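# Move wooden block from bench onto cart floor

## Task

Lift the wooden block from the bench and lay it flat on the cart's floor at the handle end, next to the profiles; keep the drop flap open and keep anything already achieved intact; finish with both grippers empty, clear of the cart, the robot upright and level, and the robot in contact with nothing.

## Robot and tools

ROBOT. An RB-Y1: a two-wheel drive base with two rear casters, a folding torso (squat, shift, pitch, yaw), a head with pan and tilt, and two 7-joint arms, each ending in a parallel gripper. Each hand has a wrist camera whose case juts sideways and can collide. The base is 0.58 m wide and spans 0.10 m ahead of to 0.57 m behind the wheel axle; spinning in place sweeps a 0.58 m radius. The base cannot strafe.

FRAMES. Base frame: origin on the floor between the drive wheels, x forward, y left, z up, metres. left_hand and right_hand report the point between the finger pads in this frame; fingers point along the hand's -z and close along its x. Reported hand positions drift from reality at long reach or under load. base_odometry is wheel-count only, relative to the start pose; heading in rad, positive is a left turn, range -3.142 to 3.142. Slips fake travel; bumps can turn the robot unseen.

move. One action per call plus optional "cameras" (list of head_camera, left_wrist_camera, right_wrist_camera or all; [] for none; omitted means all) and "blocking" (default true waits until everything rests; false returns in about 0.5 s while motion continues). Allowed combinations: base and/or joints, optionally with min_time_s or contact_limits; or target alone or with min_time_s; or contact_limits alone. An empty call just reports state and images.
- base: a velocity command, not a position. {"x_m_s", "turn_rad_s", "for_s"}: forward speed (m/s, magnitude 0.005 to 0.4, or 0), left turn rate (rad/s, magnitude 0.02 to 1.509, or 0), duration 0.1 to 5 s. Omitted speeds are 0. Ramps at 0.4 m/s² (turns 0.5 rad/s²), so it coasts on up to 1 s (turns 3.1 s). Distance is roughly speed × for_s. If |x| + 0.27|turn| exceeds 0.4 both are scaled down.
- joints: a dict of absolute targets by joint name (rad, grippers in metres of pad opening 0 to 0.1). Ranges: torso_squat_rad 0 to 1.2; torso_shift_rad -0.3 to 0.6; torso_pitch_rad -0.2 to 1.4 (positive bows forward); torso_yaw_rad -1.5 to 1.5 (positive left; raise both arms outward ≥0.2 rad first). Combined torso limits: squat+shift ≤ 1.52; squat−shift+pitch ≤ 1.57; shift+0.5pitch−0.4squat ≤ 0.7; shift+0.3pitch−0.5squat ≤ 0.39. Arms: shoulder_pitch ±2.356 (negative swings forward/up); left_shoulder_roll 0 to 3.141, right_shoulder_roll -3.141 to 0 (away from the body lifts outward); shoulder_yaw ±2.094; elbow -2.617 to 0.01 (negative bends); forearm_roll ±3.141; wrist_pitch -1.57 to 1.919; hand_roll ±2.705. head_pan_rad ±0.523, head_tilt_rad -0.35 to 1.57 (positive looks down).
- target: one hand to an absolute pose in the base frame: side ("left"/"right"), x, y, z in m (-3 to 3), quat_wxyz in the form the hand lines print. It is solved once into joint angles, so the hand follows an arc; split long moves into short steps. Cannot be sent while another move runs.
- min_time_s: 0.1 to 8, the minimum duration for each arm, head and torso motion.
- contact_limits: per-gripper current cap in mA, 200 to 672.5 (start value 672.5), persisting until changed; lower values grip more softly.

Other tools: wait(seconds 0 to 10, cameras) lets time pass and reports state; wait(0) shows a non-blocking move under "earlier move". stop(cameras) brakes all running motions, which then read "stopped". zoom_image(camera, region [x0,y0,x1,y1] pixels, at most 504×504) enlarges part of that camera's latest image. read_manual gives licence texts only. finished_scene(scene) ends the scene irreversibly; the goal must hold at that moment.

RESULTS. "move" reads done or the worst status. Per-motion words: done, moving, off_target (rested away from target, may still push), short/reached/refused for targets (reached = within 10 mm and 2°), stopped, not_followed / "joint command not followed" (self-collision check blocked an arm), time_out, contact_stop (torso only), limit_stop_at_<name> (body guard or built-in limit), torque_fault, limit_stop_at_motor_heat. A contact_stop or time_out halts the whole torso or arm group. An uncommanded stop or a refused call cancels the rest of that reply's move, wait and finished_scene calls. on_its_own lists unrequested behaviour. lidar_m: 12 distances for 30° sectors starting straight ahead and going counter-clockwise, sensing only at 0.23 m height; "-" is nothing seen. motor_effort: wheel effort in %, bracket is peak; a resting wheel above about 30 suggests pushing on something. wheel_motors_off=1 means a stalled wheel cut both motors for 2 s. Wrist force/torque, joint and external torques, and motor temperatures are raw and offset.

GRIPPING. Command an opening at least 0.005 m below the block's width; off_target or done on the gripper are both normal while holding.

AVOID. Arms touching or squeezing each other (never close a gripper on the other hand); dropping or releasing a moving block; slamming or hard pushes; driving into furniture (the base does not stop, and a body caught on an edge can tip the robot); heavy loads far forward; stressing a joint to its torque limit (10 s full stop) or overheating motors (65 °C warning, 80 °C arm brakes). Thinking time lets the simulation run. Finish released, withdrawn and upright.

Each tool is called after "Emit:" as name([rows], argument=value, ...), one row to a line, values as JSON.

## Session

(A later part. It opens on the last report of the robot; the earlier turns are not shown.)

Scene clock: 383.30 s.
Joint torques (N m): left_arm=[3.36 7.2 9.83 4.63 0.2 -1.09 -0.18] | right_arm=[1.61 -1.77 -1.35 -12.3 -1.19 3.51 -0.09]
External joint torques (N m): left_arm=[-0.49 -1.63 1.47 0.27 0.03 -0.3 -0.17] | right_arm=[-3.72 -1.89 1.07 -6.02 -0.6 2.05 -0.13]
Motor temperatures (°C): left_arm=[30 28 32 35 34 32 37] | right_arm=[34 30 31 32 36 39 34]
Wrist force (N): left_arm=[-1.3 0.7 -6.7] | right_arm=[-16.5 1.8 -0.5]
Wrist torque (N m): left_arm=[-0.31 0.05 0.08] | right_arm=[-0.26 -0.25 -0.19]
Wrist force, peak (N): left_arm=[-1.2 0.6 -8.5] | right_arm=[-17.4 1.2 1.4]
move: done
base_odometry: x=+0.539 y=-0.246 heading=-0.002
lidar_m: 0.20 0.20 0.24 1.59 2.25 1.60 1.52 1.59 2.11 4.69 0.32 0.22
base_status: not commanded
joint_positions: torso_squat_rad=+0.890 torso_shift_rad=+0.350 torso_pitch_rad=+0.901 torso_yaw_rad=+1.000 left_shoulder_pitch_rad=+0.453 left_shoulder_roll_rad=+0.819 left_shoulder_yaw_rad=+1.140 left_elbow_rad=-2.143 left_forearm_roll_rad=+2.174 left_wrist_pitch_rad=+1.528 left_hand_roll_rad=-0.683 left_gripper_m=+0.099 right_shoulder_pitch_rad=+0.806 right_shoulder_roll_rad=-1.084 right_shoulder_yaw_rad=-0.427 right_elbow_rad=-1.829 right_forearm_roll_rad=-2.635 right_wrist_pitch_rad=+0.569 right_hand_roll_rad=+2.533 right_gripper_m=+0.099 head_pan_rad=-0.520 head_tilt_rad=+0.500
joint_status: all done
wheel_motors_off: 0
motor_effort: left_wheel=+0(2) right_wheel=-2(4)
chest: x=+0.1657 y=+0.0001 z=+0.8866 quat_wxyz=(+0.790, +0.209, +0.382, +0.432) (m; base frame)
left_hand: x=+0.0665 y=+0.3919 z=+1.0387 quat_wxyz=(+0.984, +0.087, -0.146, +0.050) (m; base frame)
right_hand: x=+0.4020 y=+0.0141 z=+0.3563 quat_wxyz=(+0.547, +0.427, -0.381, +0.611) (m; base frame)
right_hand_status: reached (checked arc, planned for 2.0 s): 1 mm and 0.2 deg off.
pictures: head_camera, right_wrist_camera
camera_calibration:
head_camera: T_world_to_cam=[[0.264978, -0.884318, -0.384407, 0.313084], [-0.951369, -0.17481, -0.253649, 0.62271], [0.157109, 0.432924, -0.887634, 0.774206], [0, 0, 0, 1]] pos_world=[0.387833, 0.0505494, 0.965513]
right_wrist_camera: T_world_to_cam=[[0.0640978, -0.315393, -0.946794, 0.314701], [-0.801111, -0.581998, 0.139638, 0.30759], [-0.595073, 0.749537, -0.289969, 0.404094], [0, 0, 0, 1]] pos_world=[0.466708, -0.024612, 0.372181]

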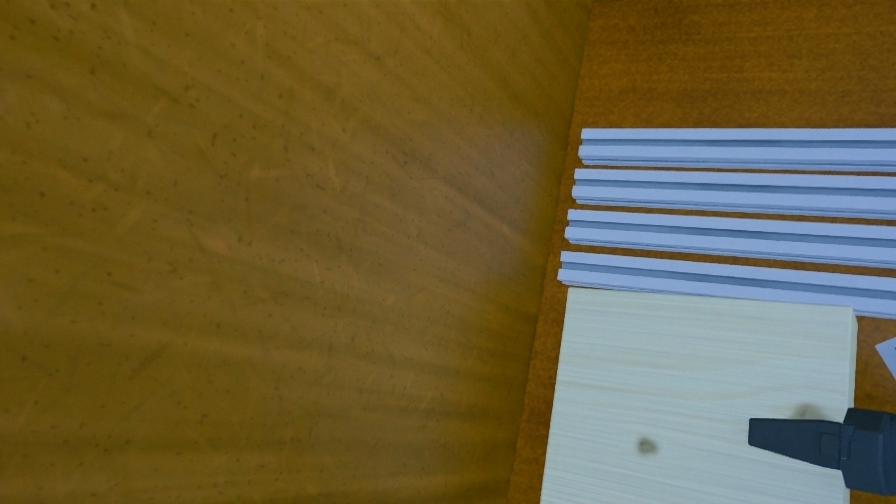

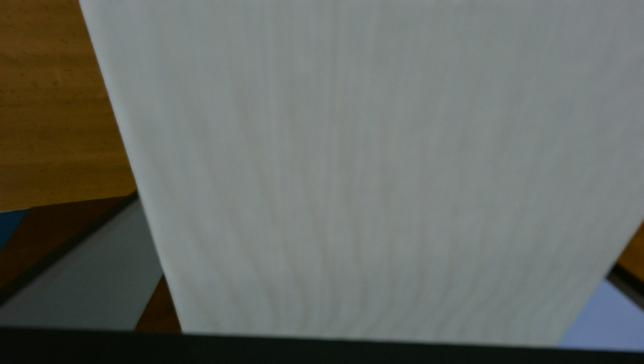

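Emit:
move(target={"side": "right", "x": 0.406, "y": -0.025, "z": 0.355, "quat_wxyz": [0.5457, 0.4275, -0.3817, 0.6112]}, min_time_s=0.3, cameras=["head_camera","right_wrist_camera"])

Scene clock: 385.20 s.
Joint torques (N m): left_arm=[3.57 7.45 9.55 4.6 0.11 -0.97 -0.18] | right_arm=[5.97 2.56 -3.95 -6.19 -1.07 1.72 0]
External joint torques (N m): left_arm=[-0.28 -1.38 1.19 0.24 -0.06 -0.18 -0.17] | right_arm=[-0.63 1.51 -1.32 -0.84 -0.42 0.22 -0.04]
Motor temperatures (°C): left_arm=[30 28 32 35 34 32 37] | right_arm=[34 30 31 32 36 38 34]
Wrist force (N): left_arm=[-1.5 0.5 -8.2] | right_arm=[-5.7 1.5 -0.8]
Wrist torque (N m): left_arm=[-0.28 0.03 0.08] | right_arm=[-0.22 -0.27 -0.10]
Wrist force, peak (N): left_arm=[-1.3 0.6 -8.4] | right_arm=[-17.2 2.2 -8.0]
move: done
base_odometry: x=+0.539 y=-0.246 heading=-0.002
lidar_m: 0.20 0.21 0.27 1.59 2.26 1.60 1.51 1.58 2.11 4.70 0.33 0.21
base_status: not commanded
joint_positions: torso_squat_rad=+0.890 torso_shift_rad=+0.350 torso_pitch_rad=+0.900 torso_yaw_rad=+1.000 left_shoulder_pitch_rad=+0.453 left_shoulder_roll_rad=+0.819 left_shoulder_yaw_rad=+1.140 left_elbow_rad=-2.143 left_forearm_roll_rad=+2.174 left_wrist_pitch_rad=+1.528 left_hand_roll_rad=-0.683 left_gripper_m=+0.099 right_shoulder_pitch_rad=+0.872 right_shoulder_roll_rad=-1.041 right_shoulder_yaw_rad=-0.509 right_elbow_rad=-1.760 right_forearm_roll_rad=-2.665 right_wrist_pitch_rad=+0.708 right_hand_roll_rad=+2.579 right_gripper_m=+0.099 head_pan_rad=-0.520 head_tilt_rad=+0.500
joint_status: all done
wheel_motors_off: 0
motor_effort: left_wheel=+1(3) right_wheel=-1(3)
chest: x=+0.1655 y=+0.0001 z=+0.8867 quat_wxyz=(+0.790, +0.209, +0.382, +0.432) (m; base frame)
left_hand: x=+0.0663 y=+0.3918 z=+1.0388 quat_wxyz=(+0.984, +0.087, -0.146, +0.050) (m; base frame)
right_hand: x=+0.4059 y=-0.0250 z=+0.3551 quat_wxyz=(+0.546, +0.427, -0.382, +0.611) (m; base frame)
right_hand_status: reached (checked arc, planned for 0.3 s): 0 mm and 0.0 deg off.
pictures: head_camera, right_wrist_camera
camera_calibration:
head_camera: T_world_to_cam=[[0.265067, -0.884307, -0.384372, 0.313145], [-0.95131, -0.1748, -0.253878, 0.622768], [0.157318, 0.432951, -0.887583, 0.774284], [0, 0, 0, 1]] pos_world=[0.387632, 0.0505493, 0.965713]
right_wrist_camera: T_world_to_cam=[[0.0649798, -0.313272, -0.947438, 0.300945], [-0.800595, -0.583122, 0.137901, 0.288541], [-0.595673, 0.749553, -0.288695, 0.435237], [0, 0, 0, 1]] pos_world=[0.470708, -0.0637015, 0.370987]

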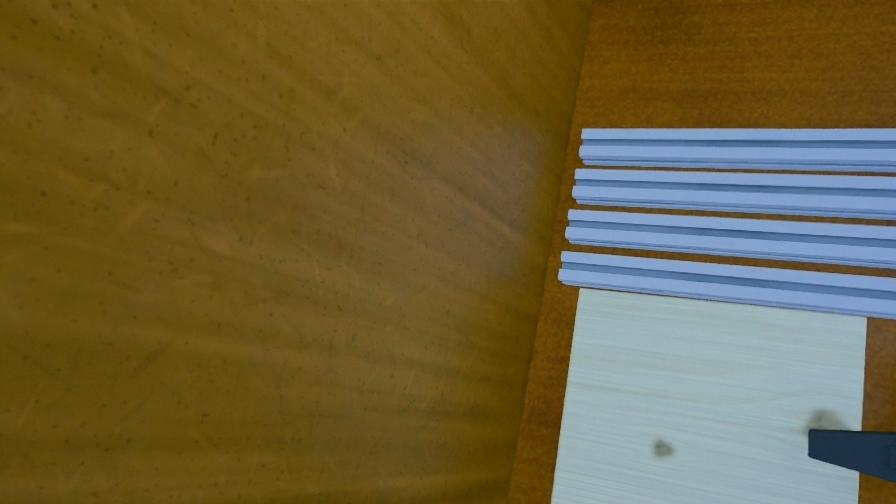

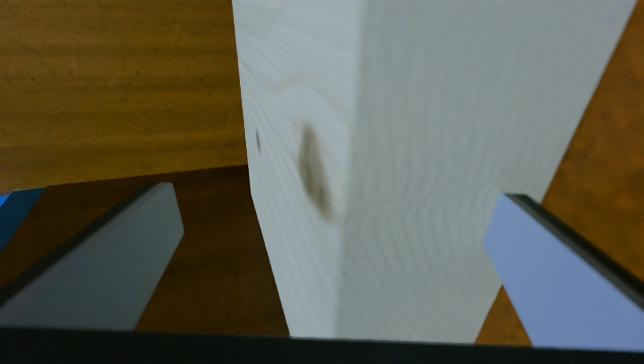

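Emit:
move(target={"side": "right", "x": 0.415, "y": -0.085, "z": 0.365, "quat_wxyz": [0.5457, 0.4275, -0.3817, 0.6112]}, min_time_s=1, cameras=["head_camera","right_wrist_camera"])

Emit:
move(joints={"torso_squat_rad": 0.6}, min_time_s=2, cameras=["head_camera","left_wrist_camera"])

Scene clock: 388.13 s.
Joint torques (N m): left_arm=[3.4 7.33 9.39 4.55 0.21 -0.99 -0.11] | right_arm=[9.75 5.6 -5.09 -3.69 -1.13 1.73 0.31]
External joint torques (N m): left_arm=[-0.45 -1.5 1.03 0.19 0.04 -0.2 -0.1] | right_arm=[1.42 2.92 -1.99 0.21 -0.42 0.18 0.26]
Motor temperatures (°C): left_arm=[30 28 32 35 34 32 37] | right_arm=[34 30 31 32 36 38 34]
Wrist force (N): left_arm=[-1.2 0.6 -7.4] | right_arm=[-5.8 1.5 -1.1]
Wrist torque (N m): left_arm=[-0.27 0.06 0.08] | right_arm=[-0.25 -0.27 -0.10]
Wrist force, peak (N): left_arm=[-1.6 0.6 -8.7] | right_arm=[-6.6 1.4 -1.7]
move: done
base_odometry: x=+0.539 y=-0.246 heading=-0.002
lidar_m: 0.19 0.20 0.26 1.58 2.25 1.59 1.51 1.59 2.10 4.68 0.33 0.21
base_status: not commanded
joint_positions: torso_squat_rad=+0.890 torso_shift_rad=+0.350 torso_pitch_rad=+0.900 torso_yaw_rad=+1.000 left_shoulder_pitch_rad=+0.453 left_shoulder_roll_rad=+0.819 left_shoulder_yaw_rad=+1.140 left_elbow_rad=-2.143 left_forearm_roll_rad=+2.174 left_wrist_pitch_rad=+1.528 left_hand_roll_rad=-0.683 left_gripper_m=+0.099 right_shoulder_pitch_rad=+0.985 right_shoulder_roll_rad=-0.993 right_shoulder_yaw_rad=-0.636 right_elbow_rad=-1.671 right_forearm_roll_rad=-2.714 right_wrist_pitch_rad=+0.903 right_hand_roll_rad=+2.626 right_gripper_m=+0.099 head_pan_rad=-0.520 head_tilt_rad=+0.500
joint_status: all done
wheel_motors_off: 0
motor_effort: left_wheel=+1(2) right_wheel=+0(2)
chest: x=+0.1655 y=+0.0001 z=+0.8867 quat_wxyz=(+0.790, +0.209, +0.382, +0.432) (m; base frame)
left_hand: x=+0.0663 y=+0.3918 z=+1.0388 quat_wxyz=(+0.984, +0.087, -0.146, +0.050) (m; base frame)
right_hand: x=+0.4150 y=-0.0846 z=+0.3650 quat_wxyz=(+0.546, +0.427, -0.382, +0.611) (m; base frame)
right_hand_status: reached (checked arc, planned for 1.0 s): 0 mm and 0.0 deg off.
pictures: head_camera, right_wrist_camera
camera_calibration:
head_camera: T_world_to_cam=[[0.265061, -0.884318, -0.384348, 0.313125], [-0.951295, -0.174758, -0.253962, 0.622841], [0.157415, 0.432944, -0.88757, 0.774232], [0, 0, 0, 1]] pos_world=[0.387632, 0.0505495, 0.965712]
right_wrist_camera: T_world_to_cam=[[0.0651422, -0.313134, -0.947472, 0.291015], [-0.800712, -0.583024, 0.137634, 0.259878], [-0.595497, 0.749687, -0.288709, 0.488128], [0, 0, 0, 1]] pos_world=[0.479809, -0.123301, 0.380888]

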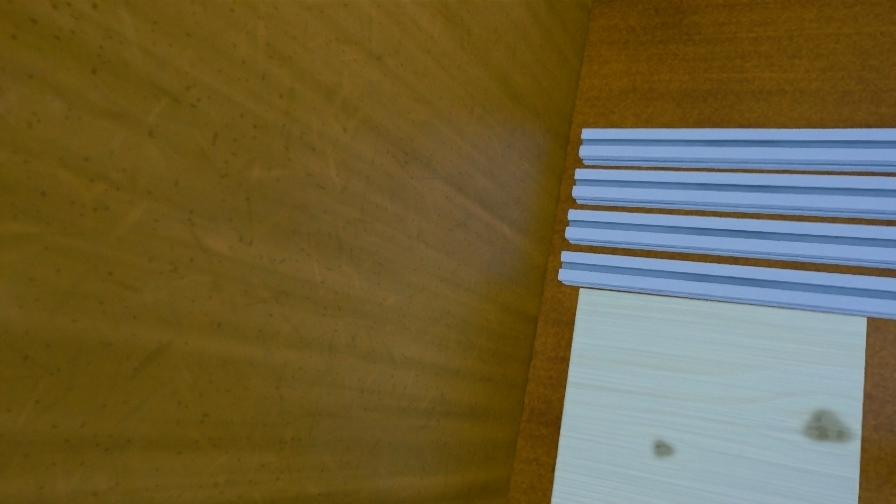

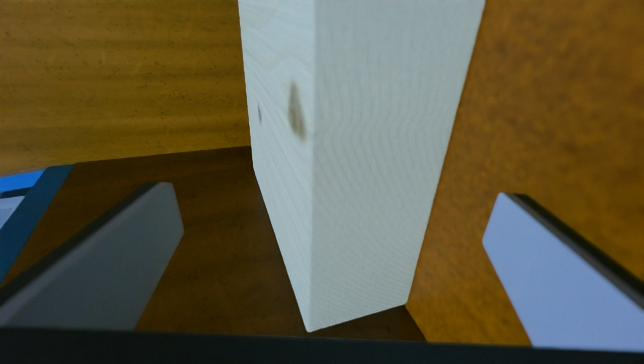

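Scene clock: 390.43 s.
Joint torques (N m): left_arm=[3.69 7.14 9.29 4.51 0.17 -1.05 -0.23] | right_arm=[9.82 5.62 -4.78 -3.72 -1.19 1.72 0.24]
External joint torques (N m): left_arm=[-0.16 -1.69 0.93 0.16 0 -0.26 -0.22] | right_arm=[1.49 2.94 -1.68 0.18 -0.48 0.17 0.19]
Motor temperatures (°C): left_arm=[30 28 32 35 34 32 37] | right_arm=[34 30 31 32 36 38 34]
Wrist force (N): left_arm=[-1.1 0.3 -7.8] | right_arm=[-5.7 1.4 -1.1]
Wrist torque (N m): left_arm=[-0.23 0.07 0.11] | right_arm=[-0.30 -0.27 -0.09]
Wrist force, peak (N): left_arm=[-1.1 0.3 -8.6] | right_arm=[-6.5 1.5 -1.0]
move: done
base_odometry: x=+0.539 y=-0.246 heading=-0.002
lidar_m: 0.20 0.20 0.27 1.59 2.24 1.59 1.52 1.58 2.11 4.70 0.33 0.21
base_status: not commanded
joint_positions: torso_squat_rad=+0.600 torso_shift_rad=+0.350 torso_pitch_rad=+0.900 torso_yaw_rad=+1.000 left_shoulder_pitch_rad=+0.453 left_shoulder_roll_rad=+0.819 left_shoulder_yaw_rad=+1.140 left_elbow_rad=-2.143 left_forearm_roll_rad=+2.174 left_wrist_pitch_rad=+1.528 left_hand_roll_rad=-0.683 left_gripper_m=+0.099 right_shoulder_pitch_rad=+0.985 right_shoulder_roll_rad=-0.993 right_shoulder_yaw_rad=-0.636 right_elbow_rad=-1.671 right_forearm_roll_rad=-2.714 right_wrist_pitch_rad=+0.903 right_hand_roll_rad=+2.626 right_gripper_m=+0.099 head_pan_rad=-0.520 head_tilt_rad=+0.500
joint_status: all done
wheel_motors_off: 0
motor_effort: left_wheel=+0(2) right_wheel=-1(3)
chest: x=+0.2125 y=+0.0001 z=+1.0155 quat_wxyz=(+0.790, +0.209, +0.382, +0.432) (m; base frame)
left_hand: x=+0.1133 y=+0.3919 z=+1.1676 quat_wxyz=(+0.984, +0.087, -0.146, +0.050) (m; base frame)
right_hand: x=+0.4621 y=-0.0846 z=+0.4938 quat_wxyz=(+0.546, +0.427, -0.382, +0.611) (m; base frame)
pictures: head_camera, left_wrist_camera
camera_calibration:
head_camera: T_world_to_cam=[[0.265099, -0.884311, -0.384339, 0.350182], [-0.951285, -0.174793, -0.253978, 0.700302], [0.157416, 0.432945, -0.887569, 0.881241], [0, 0, 0, 1]] pos_world=[0.434632, 0.0505494, 1.09461]
left_wrist_camera: T_world_to_cam=[[0.951095, 0.10083, 0.291977, -0.488722], [0.00813227, -0.953071, 0.302637, 0.048189], [0.30879, -0.285463, -0.907282, 1.20869], [0, 0, 0, 1]] pos_world=[0.091199, 0.44024, 1.22473]

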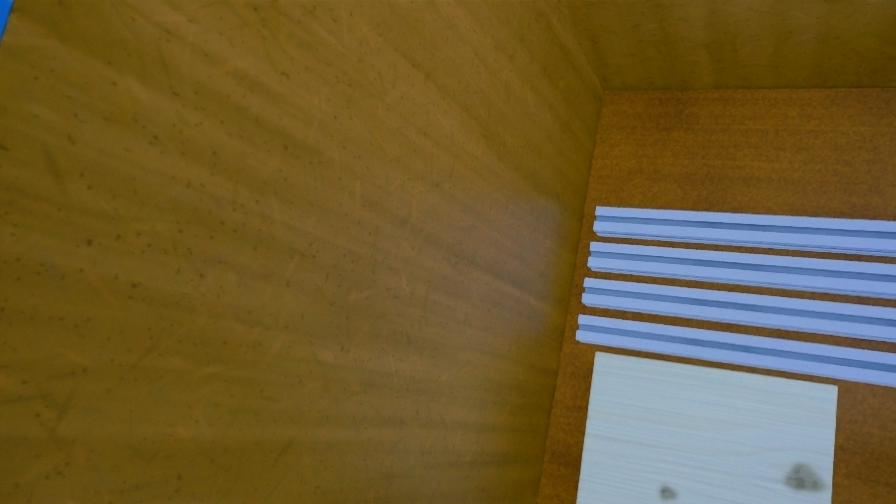

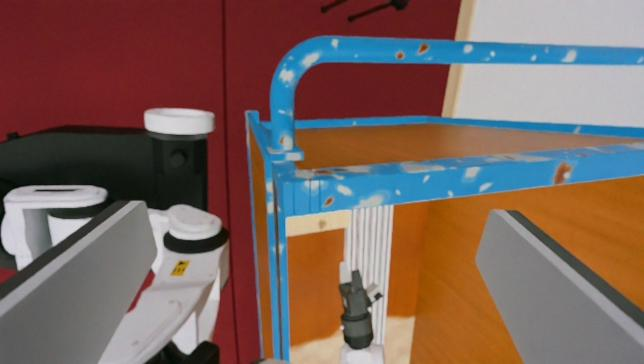

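Emit:
move(joints={"torso_squat_rad": 0.3}, min_time_s=2, cameras=[])

Emit:
move(target={"side": "right", "x": 0.46, "y": -0.15, "z": 0.80, "quat_wxyz": [0.5457, 0.4275, -0.3817, 0.6112]}, min_time_s=1.5, cameras=["head_camera"])

Scene clock: 394.13 s.
Joint torques (N m): left_arm=[3.44 7.36 9.7 4.48 0.14 -0.94 -0.17] | right_arm=[9.67 5.63 -5.1 -3.68 -1.08 1.62 0.28]
External joint torques (N m): left_arm=[-0.42 -1.47 1.34 0.12 -0.03 -0.15 -0.15] | right_arm=[1.34 2.95 -1.99 0.22 -0.37 0.07 0.23]
Motor temperatures (°C): left_arm=[30 28 32 35 34 32 37] | right_arm=[34 30 31 32 36 38 34]
Wrist force (N): left_arm=[-1.1 0.5 -8.3] | right_arm=[-6.0 1.6 -1.2]
Wrist torque (N m): left_arm=[-0.26 0.08 0.08] | right_arm=[-0.24 -0.31 -0.12]
Wrist force, peak (N): left_arm=[-1.3 0.9 -8.3] | right_arm=[-6.4 1.8 -1.6]
move: off_target
base_odometry: x=+0.539 y=-0.246 heading=-0.002
lidar_m: 0.20 0.19 0.26 1.59 2.25 1.59 1.52 1.58 2.12 4.69 0.34 0.22
base_status: not commanded
joint_positions: torso_squat_rad=+0.458 torso_shift_rad=+0.350 torso_pitch_rad=+0.900 torso_yaw_rad=+1.000 left_shoulder_pitch_rad=+0.453 left_shoulder_roll_rad=+0.819 left_shoulder_yaw_rad=+1.140 left_elbow_rad=-2.143 left_forearm_roll_rad=+2.174 left_wrist_pitch_rad=+1.528 left_hand_roll_rad=-0.683 left_gripper_m=+0.099 right_shoulder_pitch_rad=+0.985 right_shoulder_roll_rad=-0.993 right_shoulder_yaw_rad=-0.636 right_elbow_rad=-1.671 right_forearm_roll_rad=-2.714 right_wrist_pitch_rad=+0.903 right_hand_roll_rad=+2.626 right_gripper_m=+0.099 head_pan_rad=-0.520 head_tilt_rad=+0.500
joint_status: torso_squat_rad off_target (ended at +0.458, target +0.300)
wheel_motors_off: 0
on_its_own: torso_squat_rad is held at +0.458, not at your +0.300
motor_effort: left_wheel=+1(1) right_wheel=+0(2)
chest: x=+0.2297 y=+0.0001 z=+1.0626 quat_wxyz=(+0.790, +0.209, +0.382, +0.432) (m; base frame)
left_hand: x=+0.1305 y=+0.3919 z=+1.2147 quat_wxyz=(+0.984, +0.087, -0.146, +0.050) (m; base frame)
right_hand: x=+0.4792 y=-0.0846 z=+0.5409 quat_wxyz=(+0.546, +0.427, -0.382, +0.611) (m; base frame)
pictures: none
No camera images: "cameras" was empty.

Scene clock: 395.97 s.
Joint torques (N m): left_arm=[3.78 7.36 9.47 4.63 0.11 -0.92 -0.15] | right_arm=[11.29 10.71 -5.03 -0.85 -1.2 1.39 -0.16]
External joint torques (N m): left_arm=[-0.08 -1.47 1.11 0.28 -0.06 -0.13 -0.13] | right_arm=[0.46 2.26 -0.85 -0.07 -0.22 -0.05 -0.2]
Motor temperatures (°C): left_arm=[30 28 32 35 34 32 37] | right_arm=[34 30 31 32 36 38 34]
Wrist force (N): left_arm=[-1.0 0.2 -6.9] | right_arm=[-6.2 1.9 -1.1]
Wrist torque (N m): left_arm=[-0.23 0.08 0.10] | right_arm=[-0.28 -0.29 -0.12]
Wrist force, peak (N): left_arm=[-1.0 0.9 -8.1] | right_arm=[-6.7 2.1 -1.6]
move: done
base_odometry: x=+0.539 y=-0.246 heading=-0.002
lidar_m: 0.19 0.21 0.27 1.59 2.25 1.59 1.51 1.59 2.12 4.70 0.32 0.21
base_status: not commanded
joint_positions: torso_squat_rad=+0.458 torso_shift_rad=+0.350 torso_pitch_rad=+0.900 torso_yaw_rad=+1.000 left_shoulder_pitch_rad=+0.453 left_shoulder_roll_rad=+0.819 left_shoulder_yaw_rad=+1.140 left_elbow_rad=-2.143 left_forearm_roll_rad=+2.174 left_wrist_pitch_rad=+1.528 left_hand_roll_rad=-0.683 left_gripper_m=+0.099 right_shoulder_pitch_rad=+1.683 right_shoulder_roll_rad=-0.314 right_shoulder_yaw_rad=-1.189 right_elbow_rad=-2.309 right_forearm_roll_rad=-2.903 right_wrist_pitch_rad=+1.253 right_hand_roll_rad=+2.514 right_gripper_m=+0.099 head_pan_rad=-0.520 head_tilt_rad=+0.500
joint_status: all done
wheel_motors_off: 0
on_its_own: torso_squat_rad is held at +0.458, not at your +0.300
motor_effort: left_wheel=+1(2) right_wheel=+1(3)
chest: x=+0.2297 y=+0.0001 z=+1.0626 quat_wxyz=(+0.790, +0.209, +0.382, +0.432) (m; base frame)
left_hand: x=+0.1304 y=+0.3919 z=+1.2147 quat_wxyz=(+0.984, +0.087, -0.146, +0.050) (m; base frame)
right_hand: x=+0.4600 y=-0.1493 z=+0.7997 quat_wxyz=(+0.546, +0.427, -0.382, +0.611) (m; base frame)
right_hand_status: reached (checked arc, planned for 1.5 s): 1 mm and 0.0 deg off.
pictures: head_camera
camera_calibration:
head_camera: T_world_to_cam=[[0.265178, -0.884307, -0.384294, 0.363639], [-0.951247, -0.174828, -0.254097, 0.728747], [0.157515, 0.432939, -0.887554, 0.920276], [0, 0, 0, 1]] pos_world=[0.451832, 0.0505493, 1.14171]

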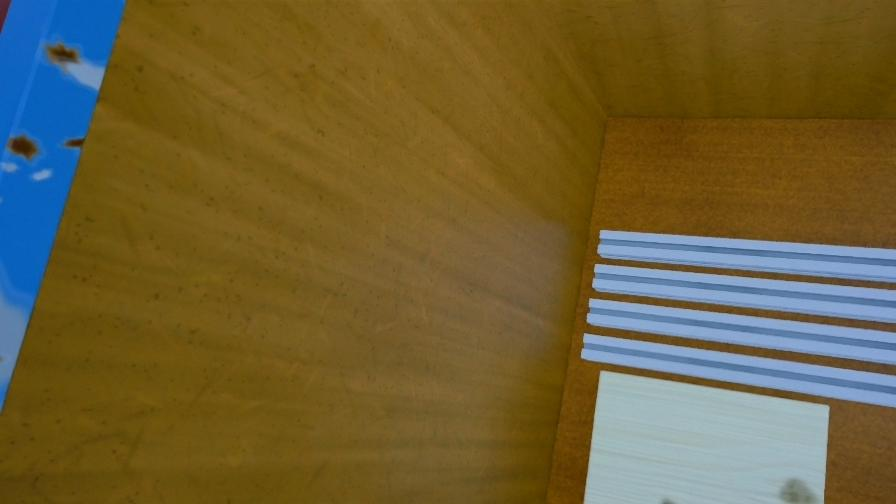

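Emit:
move(base={"x_m_s": -0.15, "for_s": 3.0}, cameras=["head_camera"])

Emit:
move(joints={"torso_pitch_rad": 0.1, "torso_shift_rad": 0.0, "torso_squat_rad": 0.3, "head_tilt_rad": 0.6, "head_pan_rad": -0.52}, min_time_s=2, cameras=["head_camera"])

Emit:
move(joints={"torso_yaw_rad": 0.5, "head_tilt_rad": 0.6, "head_pan_rad": -0.52}, cameras=["head_camera"])

Scene clock: 401.70 s.
Joint torques (N m): left_arm=[3.75 7.27 9.39 4.74 0.12 -0.94 -0.1] | right_arm=[11.39 10.97 -4.98 -0.84 -1.24 1.31 -0.17]
External joint torques (N m): left_arm=[-0.1 -1.57 1.03 0.39 -0.05 -0.15 -0.09] | right_arm=[0.56 2.53 -0.8 -0.06 -0.26 -0.12 -0.21]
Motor temperatures (°C): left_arm=[30 28 32 35 34 32 37] | right_arm=[34 30 31 31 36 38 34]
Wrist force (N): left_arm=[-0.9 0.5 -7.4] | right_arm=[-5.6 1.3 -1.2]
Wrist torque (N m): left_arm=[-0.26 0.06 0.10] | right_arm=[-0.22 -0.23 -0.12]
Wrist force, peak (N): left_arm=[-1.4 0.5 -8.6] | right_arm=[-6.6 2.1 -1.3]
move: done
base_odometry: x=+0.089 y=-0.244 heading=-0.003
lidar_m: 0.64 0.66 1.74 4.85 1.57 1.12 1.07 1.12 1.50 3.69 1.02 0.69
base_status: done (sent for 3 of 3 s)
joint_positions: torso_squat_rad=+0.458 torso_shift_rad=+0.350 torso_pitch_rad=+0.900 torso_yaw_rad=+1.000 left_shoulder_pitch_rad=+0.453 left_shoulder_roll_rad=+0.819 left_shoulder_yaw_rad=+1.140 left_elbow_rad=-2.143 left_forearm_roll_rad=+2.174 left_wrist_pitch_rad=+1.528 left_hand_roll_rad=-0.683 left_gripper_m=+0.099 right_shoulder_pitch_rad=+1.683 right_shoulder_roll_rad=-0.314 right_shoulder_yaw_rad=-1.189 right_elbow_rad=-2.309 right_forearm_roll_rad=-2.903 right_wrist_pitch_rad=+1.253 right_hand_roll_rad=+2.514 right_gripper_m=+0.099 head_pan_rad=-0.520 head_tilt_rad=+0.500
joint_status: not commanded
wheel_motors_off: 0
on_its_own: torso_squat_rad is held at +0.458, not at your +0.300
motor_effort: left_wheel=-11(23) right_wheel=+10(26)
chest: x=+0.2297 y=+0.0001 z=+1.0626 quat_wxyz=(+0.790, +0.209, +0.382, +0.432) (m; base frame)
left_hand: x=+0.1304 y=+0.3919 z=+1.2147 quat_wxyz=(+0.984, +0.087, -0.146, +0.050) (m; base frame)
right_hand: x=+0.4600 y=-0.1494 z=+0.7998 quat_wxyz=(+0.546, +0.427, -0.382, +0.611) (m; base frame)
pictures: head_camera
camera_calibration:
head_camera: T_world_to_cam=[[0.26521, -0.884312, -0.384261, 0.363613], [-0.951221, -0.17482, -0.254197, 0.728754], [0.157613, 0.432933, -0.88754, 0.920231], [0, 0, 0, 1]] pos_world=[0.451732, 0.0505493, 1.14171]

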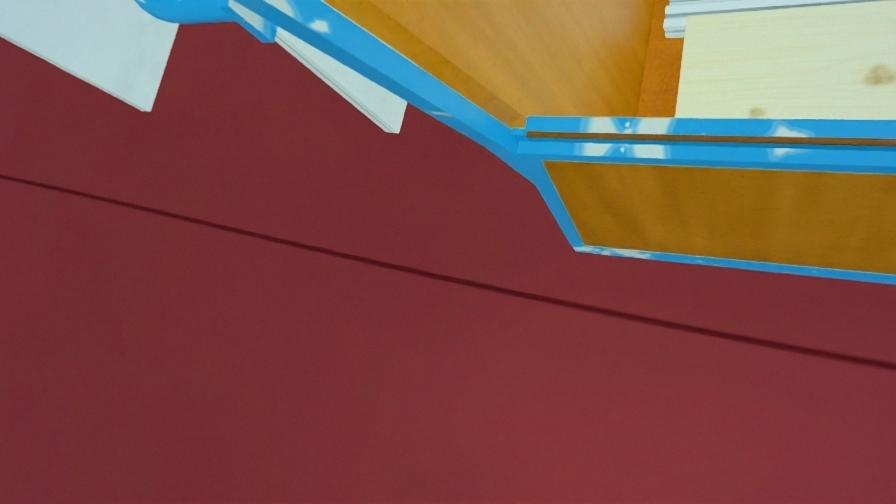

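Scene clock: 405.20 s.
Joint torques (N m): left_arm=[-0.34 11.89 8.21 -1.53 1.01 -1.71 -0.11] | right_arm=[12.48 -0.45 -7.98 0.36 -1.86 0.17 -0.15]
External joint torques (N m): left_arm=[-0.05 -1.99 0.94 0.12 -0.09 -0.25 -0.06] | right_arm=[0.4 1.63 -0.22 0.07 -0.2 0.02 -0.18]
Motor temperatures (°C): left_arm=[30 28 32 35 34 32 37] | right_arm=[34 30 31 31 36 38 34]
Wrist force (N): left_arm=[-4.5 1.7 -4.6] | right_arm=[-3.7 6.0 -0.8]
Wrist torque (N m): left_arm=[-0.35 -0.08 0.12] | right_arm=[-0.49 -0.09 -0.12]
Wrist force, peak (N): left_arm=[-1.0 0.5 -8.4] | right_arm=[-3.8 6.7 -1.0]
move: done
base_odometry: x=+0.089 y=-0.244 heading=-0.003
lidar_m: 0.65 0.66 1.74 4.83 1.59 1.12 1.06 1.12 1.49 3.68 1.02 0.69
base_status: not commanded
joint_positions: torso_squat_rad=+0.300 torso_shift_rad=+0.000 torso_pitch_rad=+0.100 torso_yaw_rad=+1.000 left_shoulder_pitch_rad=+0.453 left_shoulder_roll_rad=+0.819 left_shoulder_yaw_rad=+1.140 left_elbow_rad=-2.143 left_forearm_roll_rad=+2.174 left_wrist_pitch_rad=+1.528 left_hand_roll_rad=-0.683 left_gripper_m=+0.099 right_shoulder_pitch_rad=+1.683 right_shoulder_roll_rad=-0.314 right_shoulder_yaw_rad=-1.189 right_elbow_rad=-2.309 right_forearm_roll_rad=-2.903 right_wrist_pitch_rad=+1.253 right_hand_roll_rad=+2.514 right_gripper_m=+0.099 head_pan_rad=-0.520 head_tilt_rad=+0.600
joint_status: all done
wheel_motors_off: 0
motor_effort: left_wheel=-11(14) right_wheel=+14(18)
chest: x=-0.1971 y=+0.0001 z=+1.2571 quat_wxyz=(+0.876, +0.024, +0.044, +0.479) (m; base frame)
left_hand: x=-0.3754 y=+0.3919 z=+1.2919 quat_wxyz=(+0.850, +0.060, -0.518, +0.080) (m; base frame)
right_hand: x=+0.1520 y=-0.1493 z=+1.2392 quat_wxyz=(+0.354, +0.155, -0.564, +0.730) (m; base frame)
pictures: head_camera
camera_calibration:
head_camera: T_world_to_cam=[[0.457723, -0.885711, -0.0774971, 0.203973], [-0.553353, -0.215567, -0.804569, 1.13479], [0.69591, 0.411153, -0.588781, 0.909158], [0, 0, 0, 1]] pos_world=[-0.0981142, 0.0514826, 1.46412]

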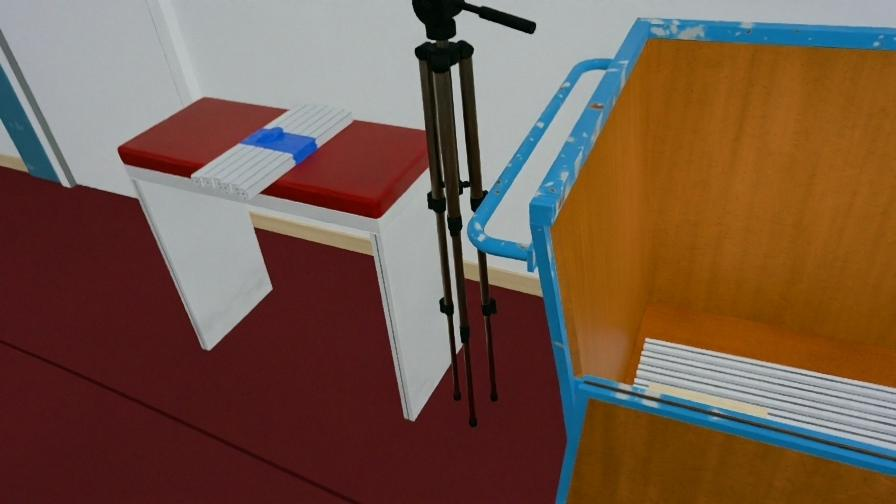

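Scene clock: 406.83 s.
Joint torques (N m): left_arm=[0.11 11.62 8.1 -1.72 1.13 -1.63 -0.18] | right_arm=[12.5 -0.9 -7.85 0.77 -1.7 0.2 -0.15]
External joint torques (N m): left_arm=[0.07 -1.92 0.72 0.24 -0.05 -0.22 -0.13] | right_arm=[0.51 1.37 -0.09 0.05 -0.07 0.1 -0.17]
Motor temperatures (°C): left_arm=[30 28 32 35 34 32 37] | right_arm=[34 30 31 31 36 38 34]
Wrist force (N): left_arm=[-5.4 2.1 -4.5] | right_arm=[-3.8 5.7 -1.6]
Wrist torque (N m): left_arm=[-0.40 -0.19 0.15] | right_arm=[-0.43 -0.11 -0.12]
Wrist force, peak (N): left_arm=[-5.7 1.6 -5.4] | right_arm=[-3.7 6.8 -1.5]
move: done
base_odometry: x=+0.089 y=-0.244 heading=-0.004
lidar_m: 0.64 0.66 1.74 4.82 1.60 1.12 1.07 1.12 1.50 3.69 1.03 0.70
base_status: not commanded
joint_positions: torso_squat_rad=+0.300 torso_shift_rad=+0.000 torso_pitch_rad=+0.100 torso_yaw_rad=+0.500 left_shoulder_pitch_rad=+0.453 left_shoulder_roll_rad=+0.819 left_shoulder_yaw_rad=+1.140 left_elbow_rad=-2.143 left_forearm_roll_rad=+2.174 left_wrist_pitch_rad=+1.528 left_hand_roll_rad=-0.683 left_gripper_m=+0.099 right_shoulder_pitch_rad=+1.683 right_shoulder_roll_rad=-0.314 right_shoulder_yaw_rad=-1.189 right_elbow_rad=-2.309 right_forearm_roll_rad=-2.903 right_wrist_pitch_rad=+1.253 right_hand_roll_rad=+2.514 right_gripper_m=+0.099 head_pan_rad=-0.520 head_tilt_rad=+0.600
joint_status: all done
wheel_motors_off: 0
motor_effort: left_wheel=-15(15) right_wheel=+15(17)
chest: x=-0.1971 y=+0.0001 z=+1.2571 quat_wxyz=(+0.968, +0.012, +0.048, +0.247) (m; base frame)
left_hand: x=-0.1664 y=+0.4306 z=+1.2709 quat_wxyz=(+0.844, -0.090, -0.515, -0.119) (m; base frame)
right_hand: x=+0.0382 y=-0.2984 z=+1.2507 quat_wxyz=(+0.526, +0.003, -0.567, +0.634) (m; base frame)
pictures: head_camera
camera_calibration:
head_camera: T_world_to_cam=[[-0.0212255, -0.999341, -0.0294508, 0.049129], [-0.598867, 0.0362966, -0.800025, 1.12007], [0.800567, 0.000656212, -0.599243, 0.943012], [0, 0, 0, 1]] pos_world=[-0.083129, 0.0078232, 1.46262]

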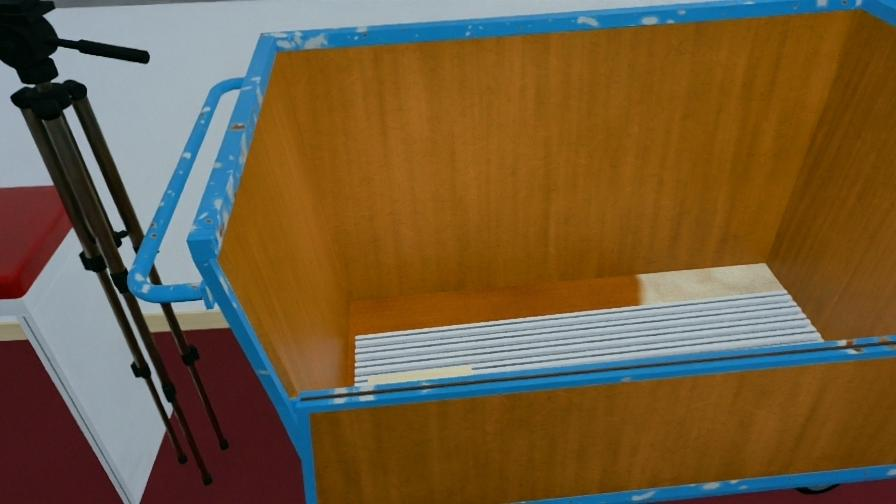

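Emit:
finished_scene(scene=2)

The scene is finished: the task was done.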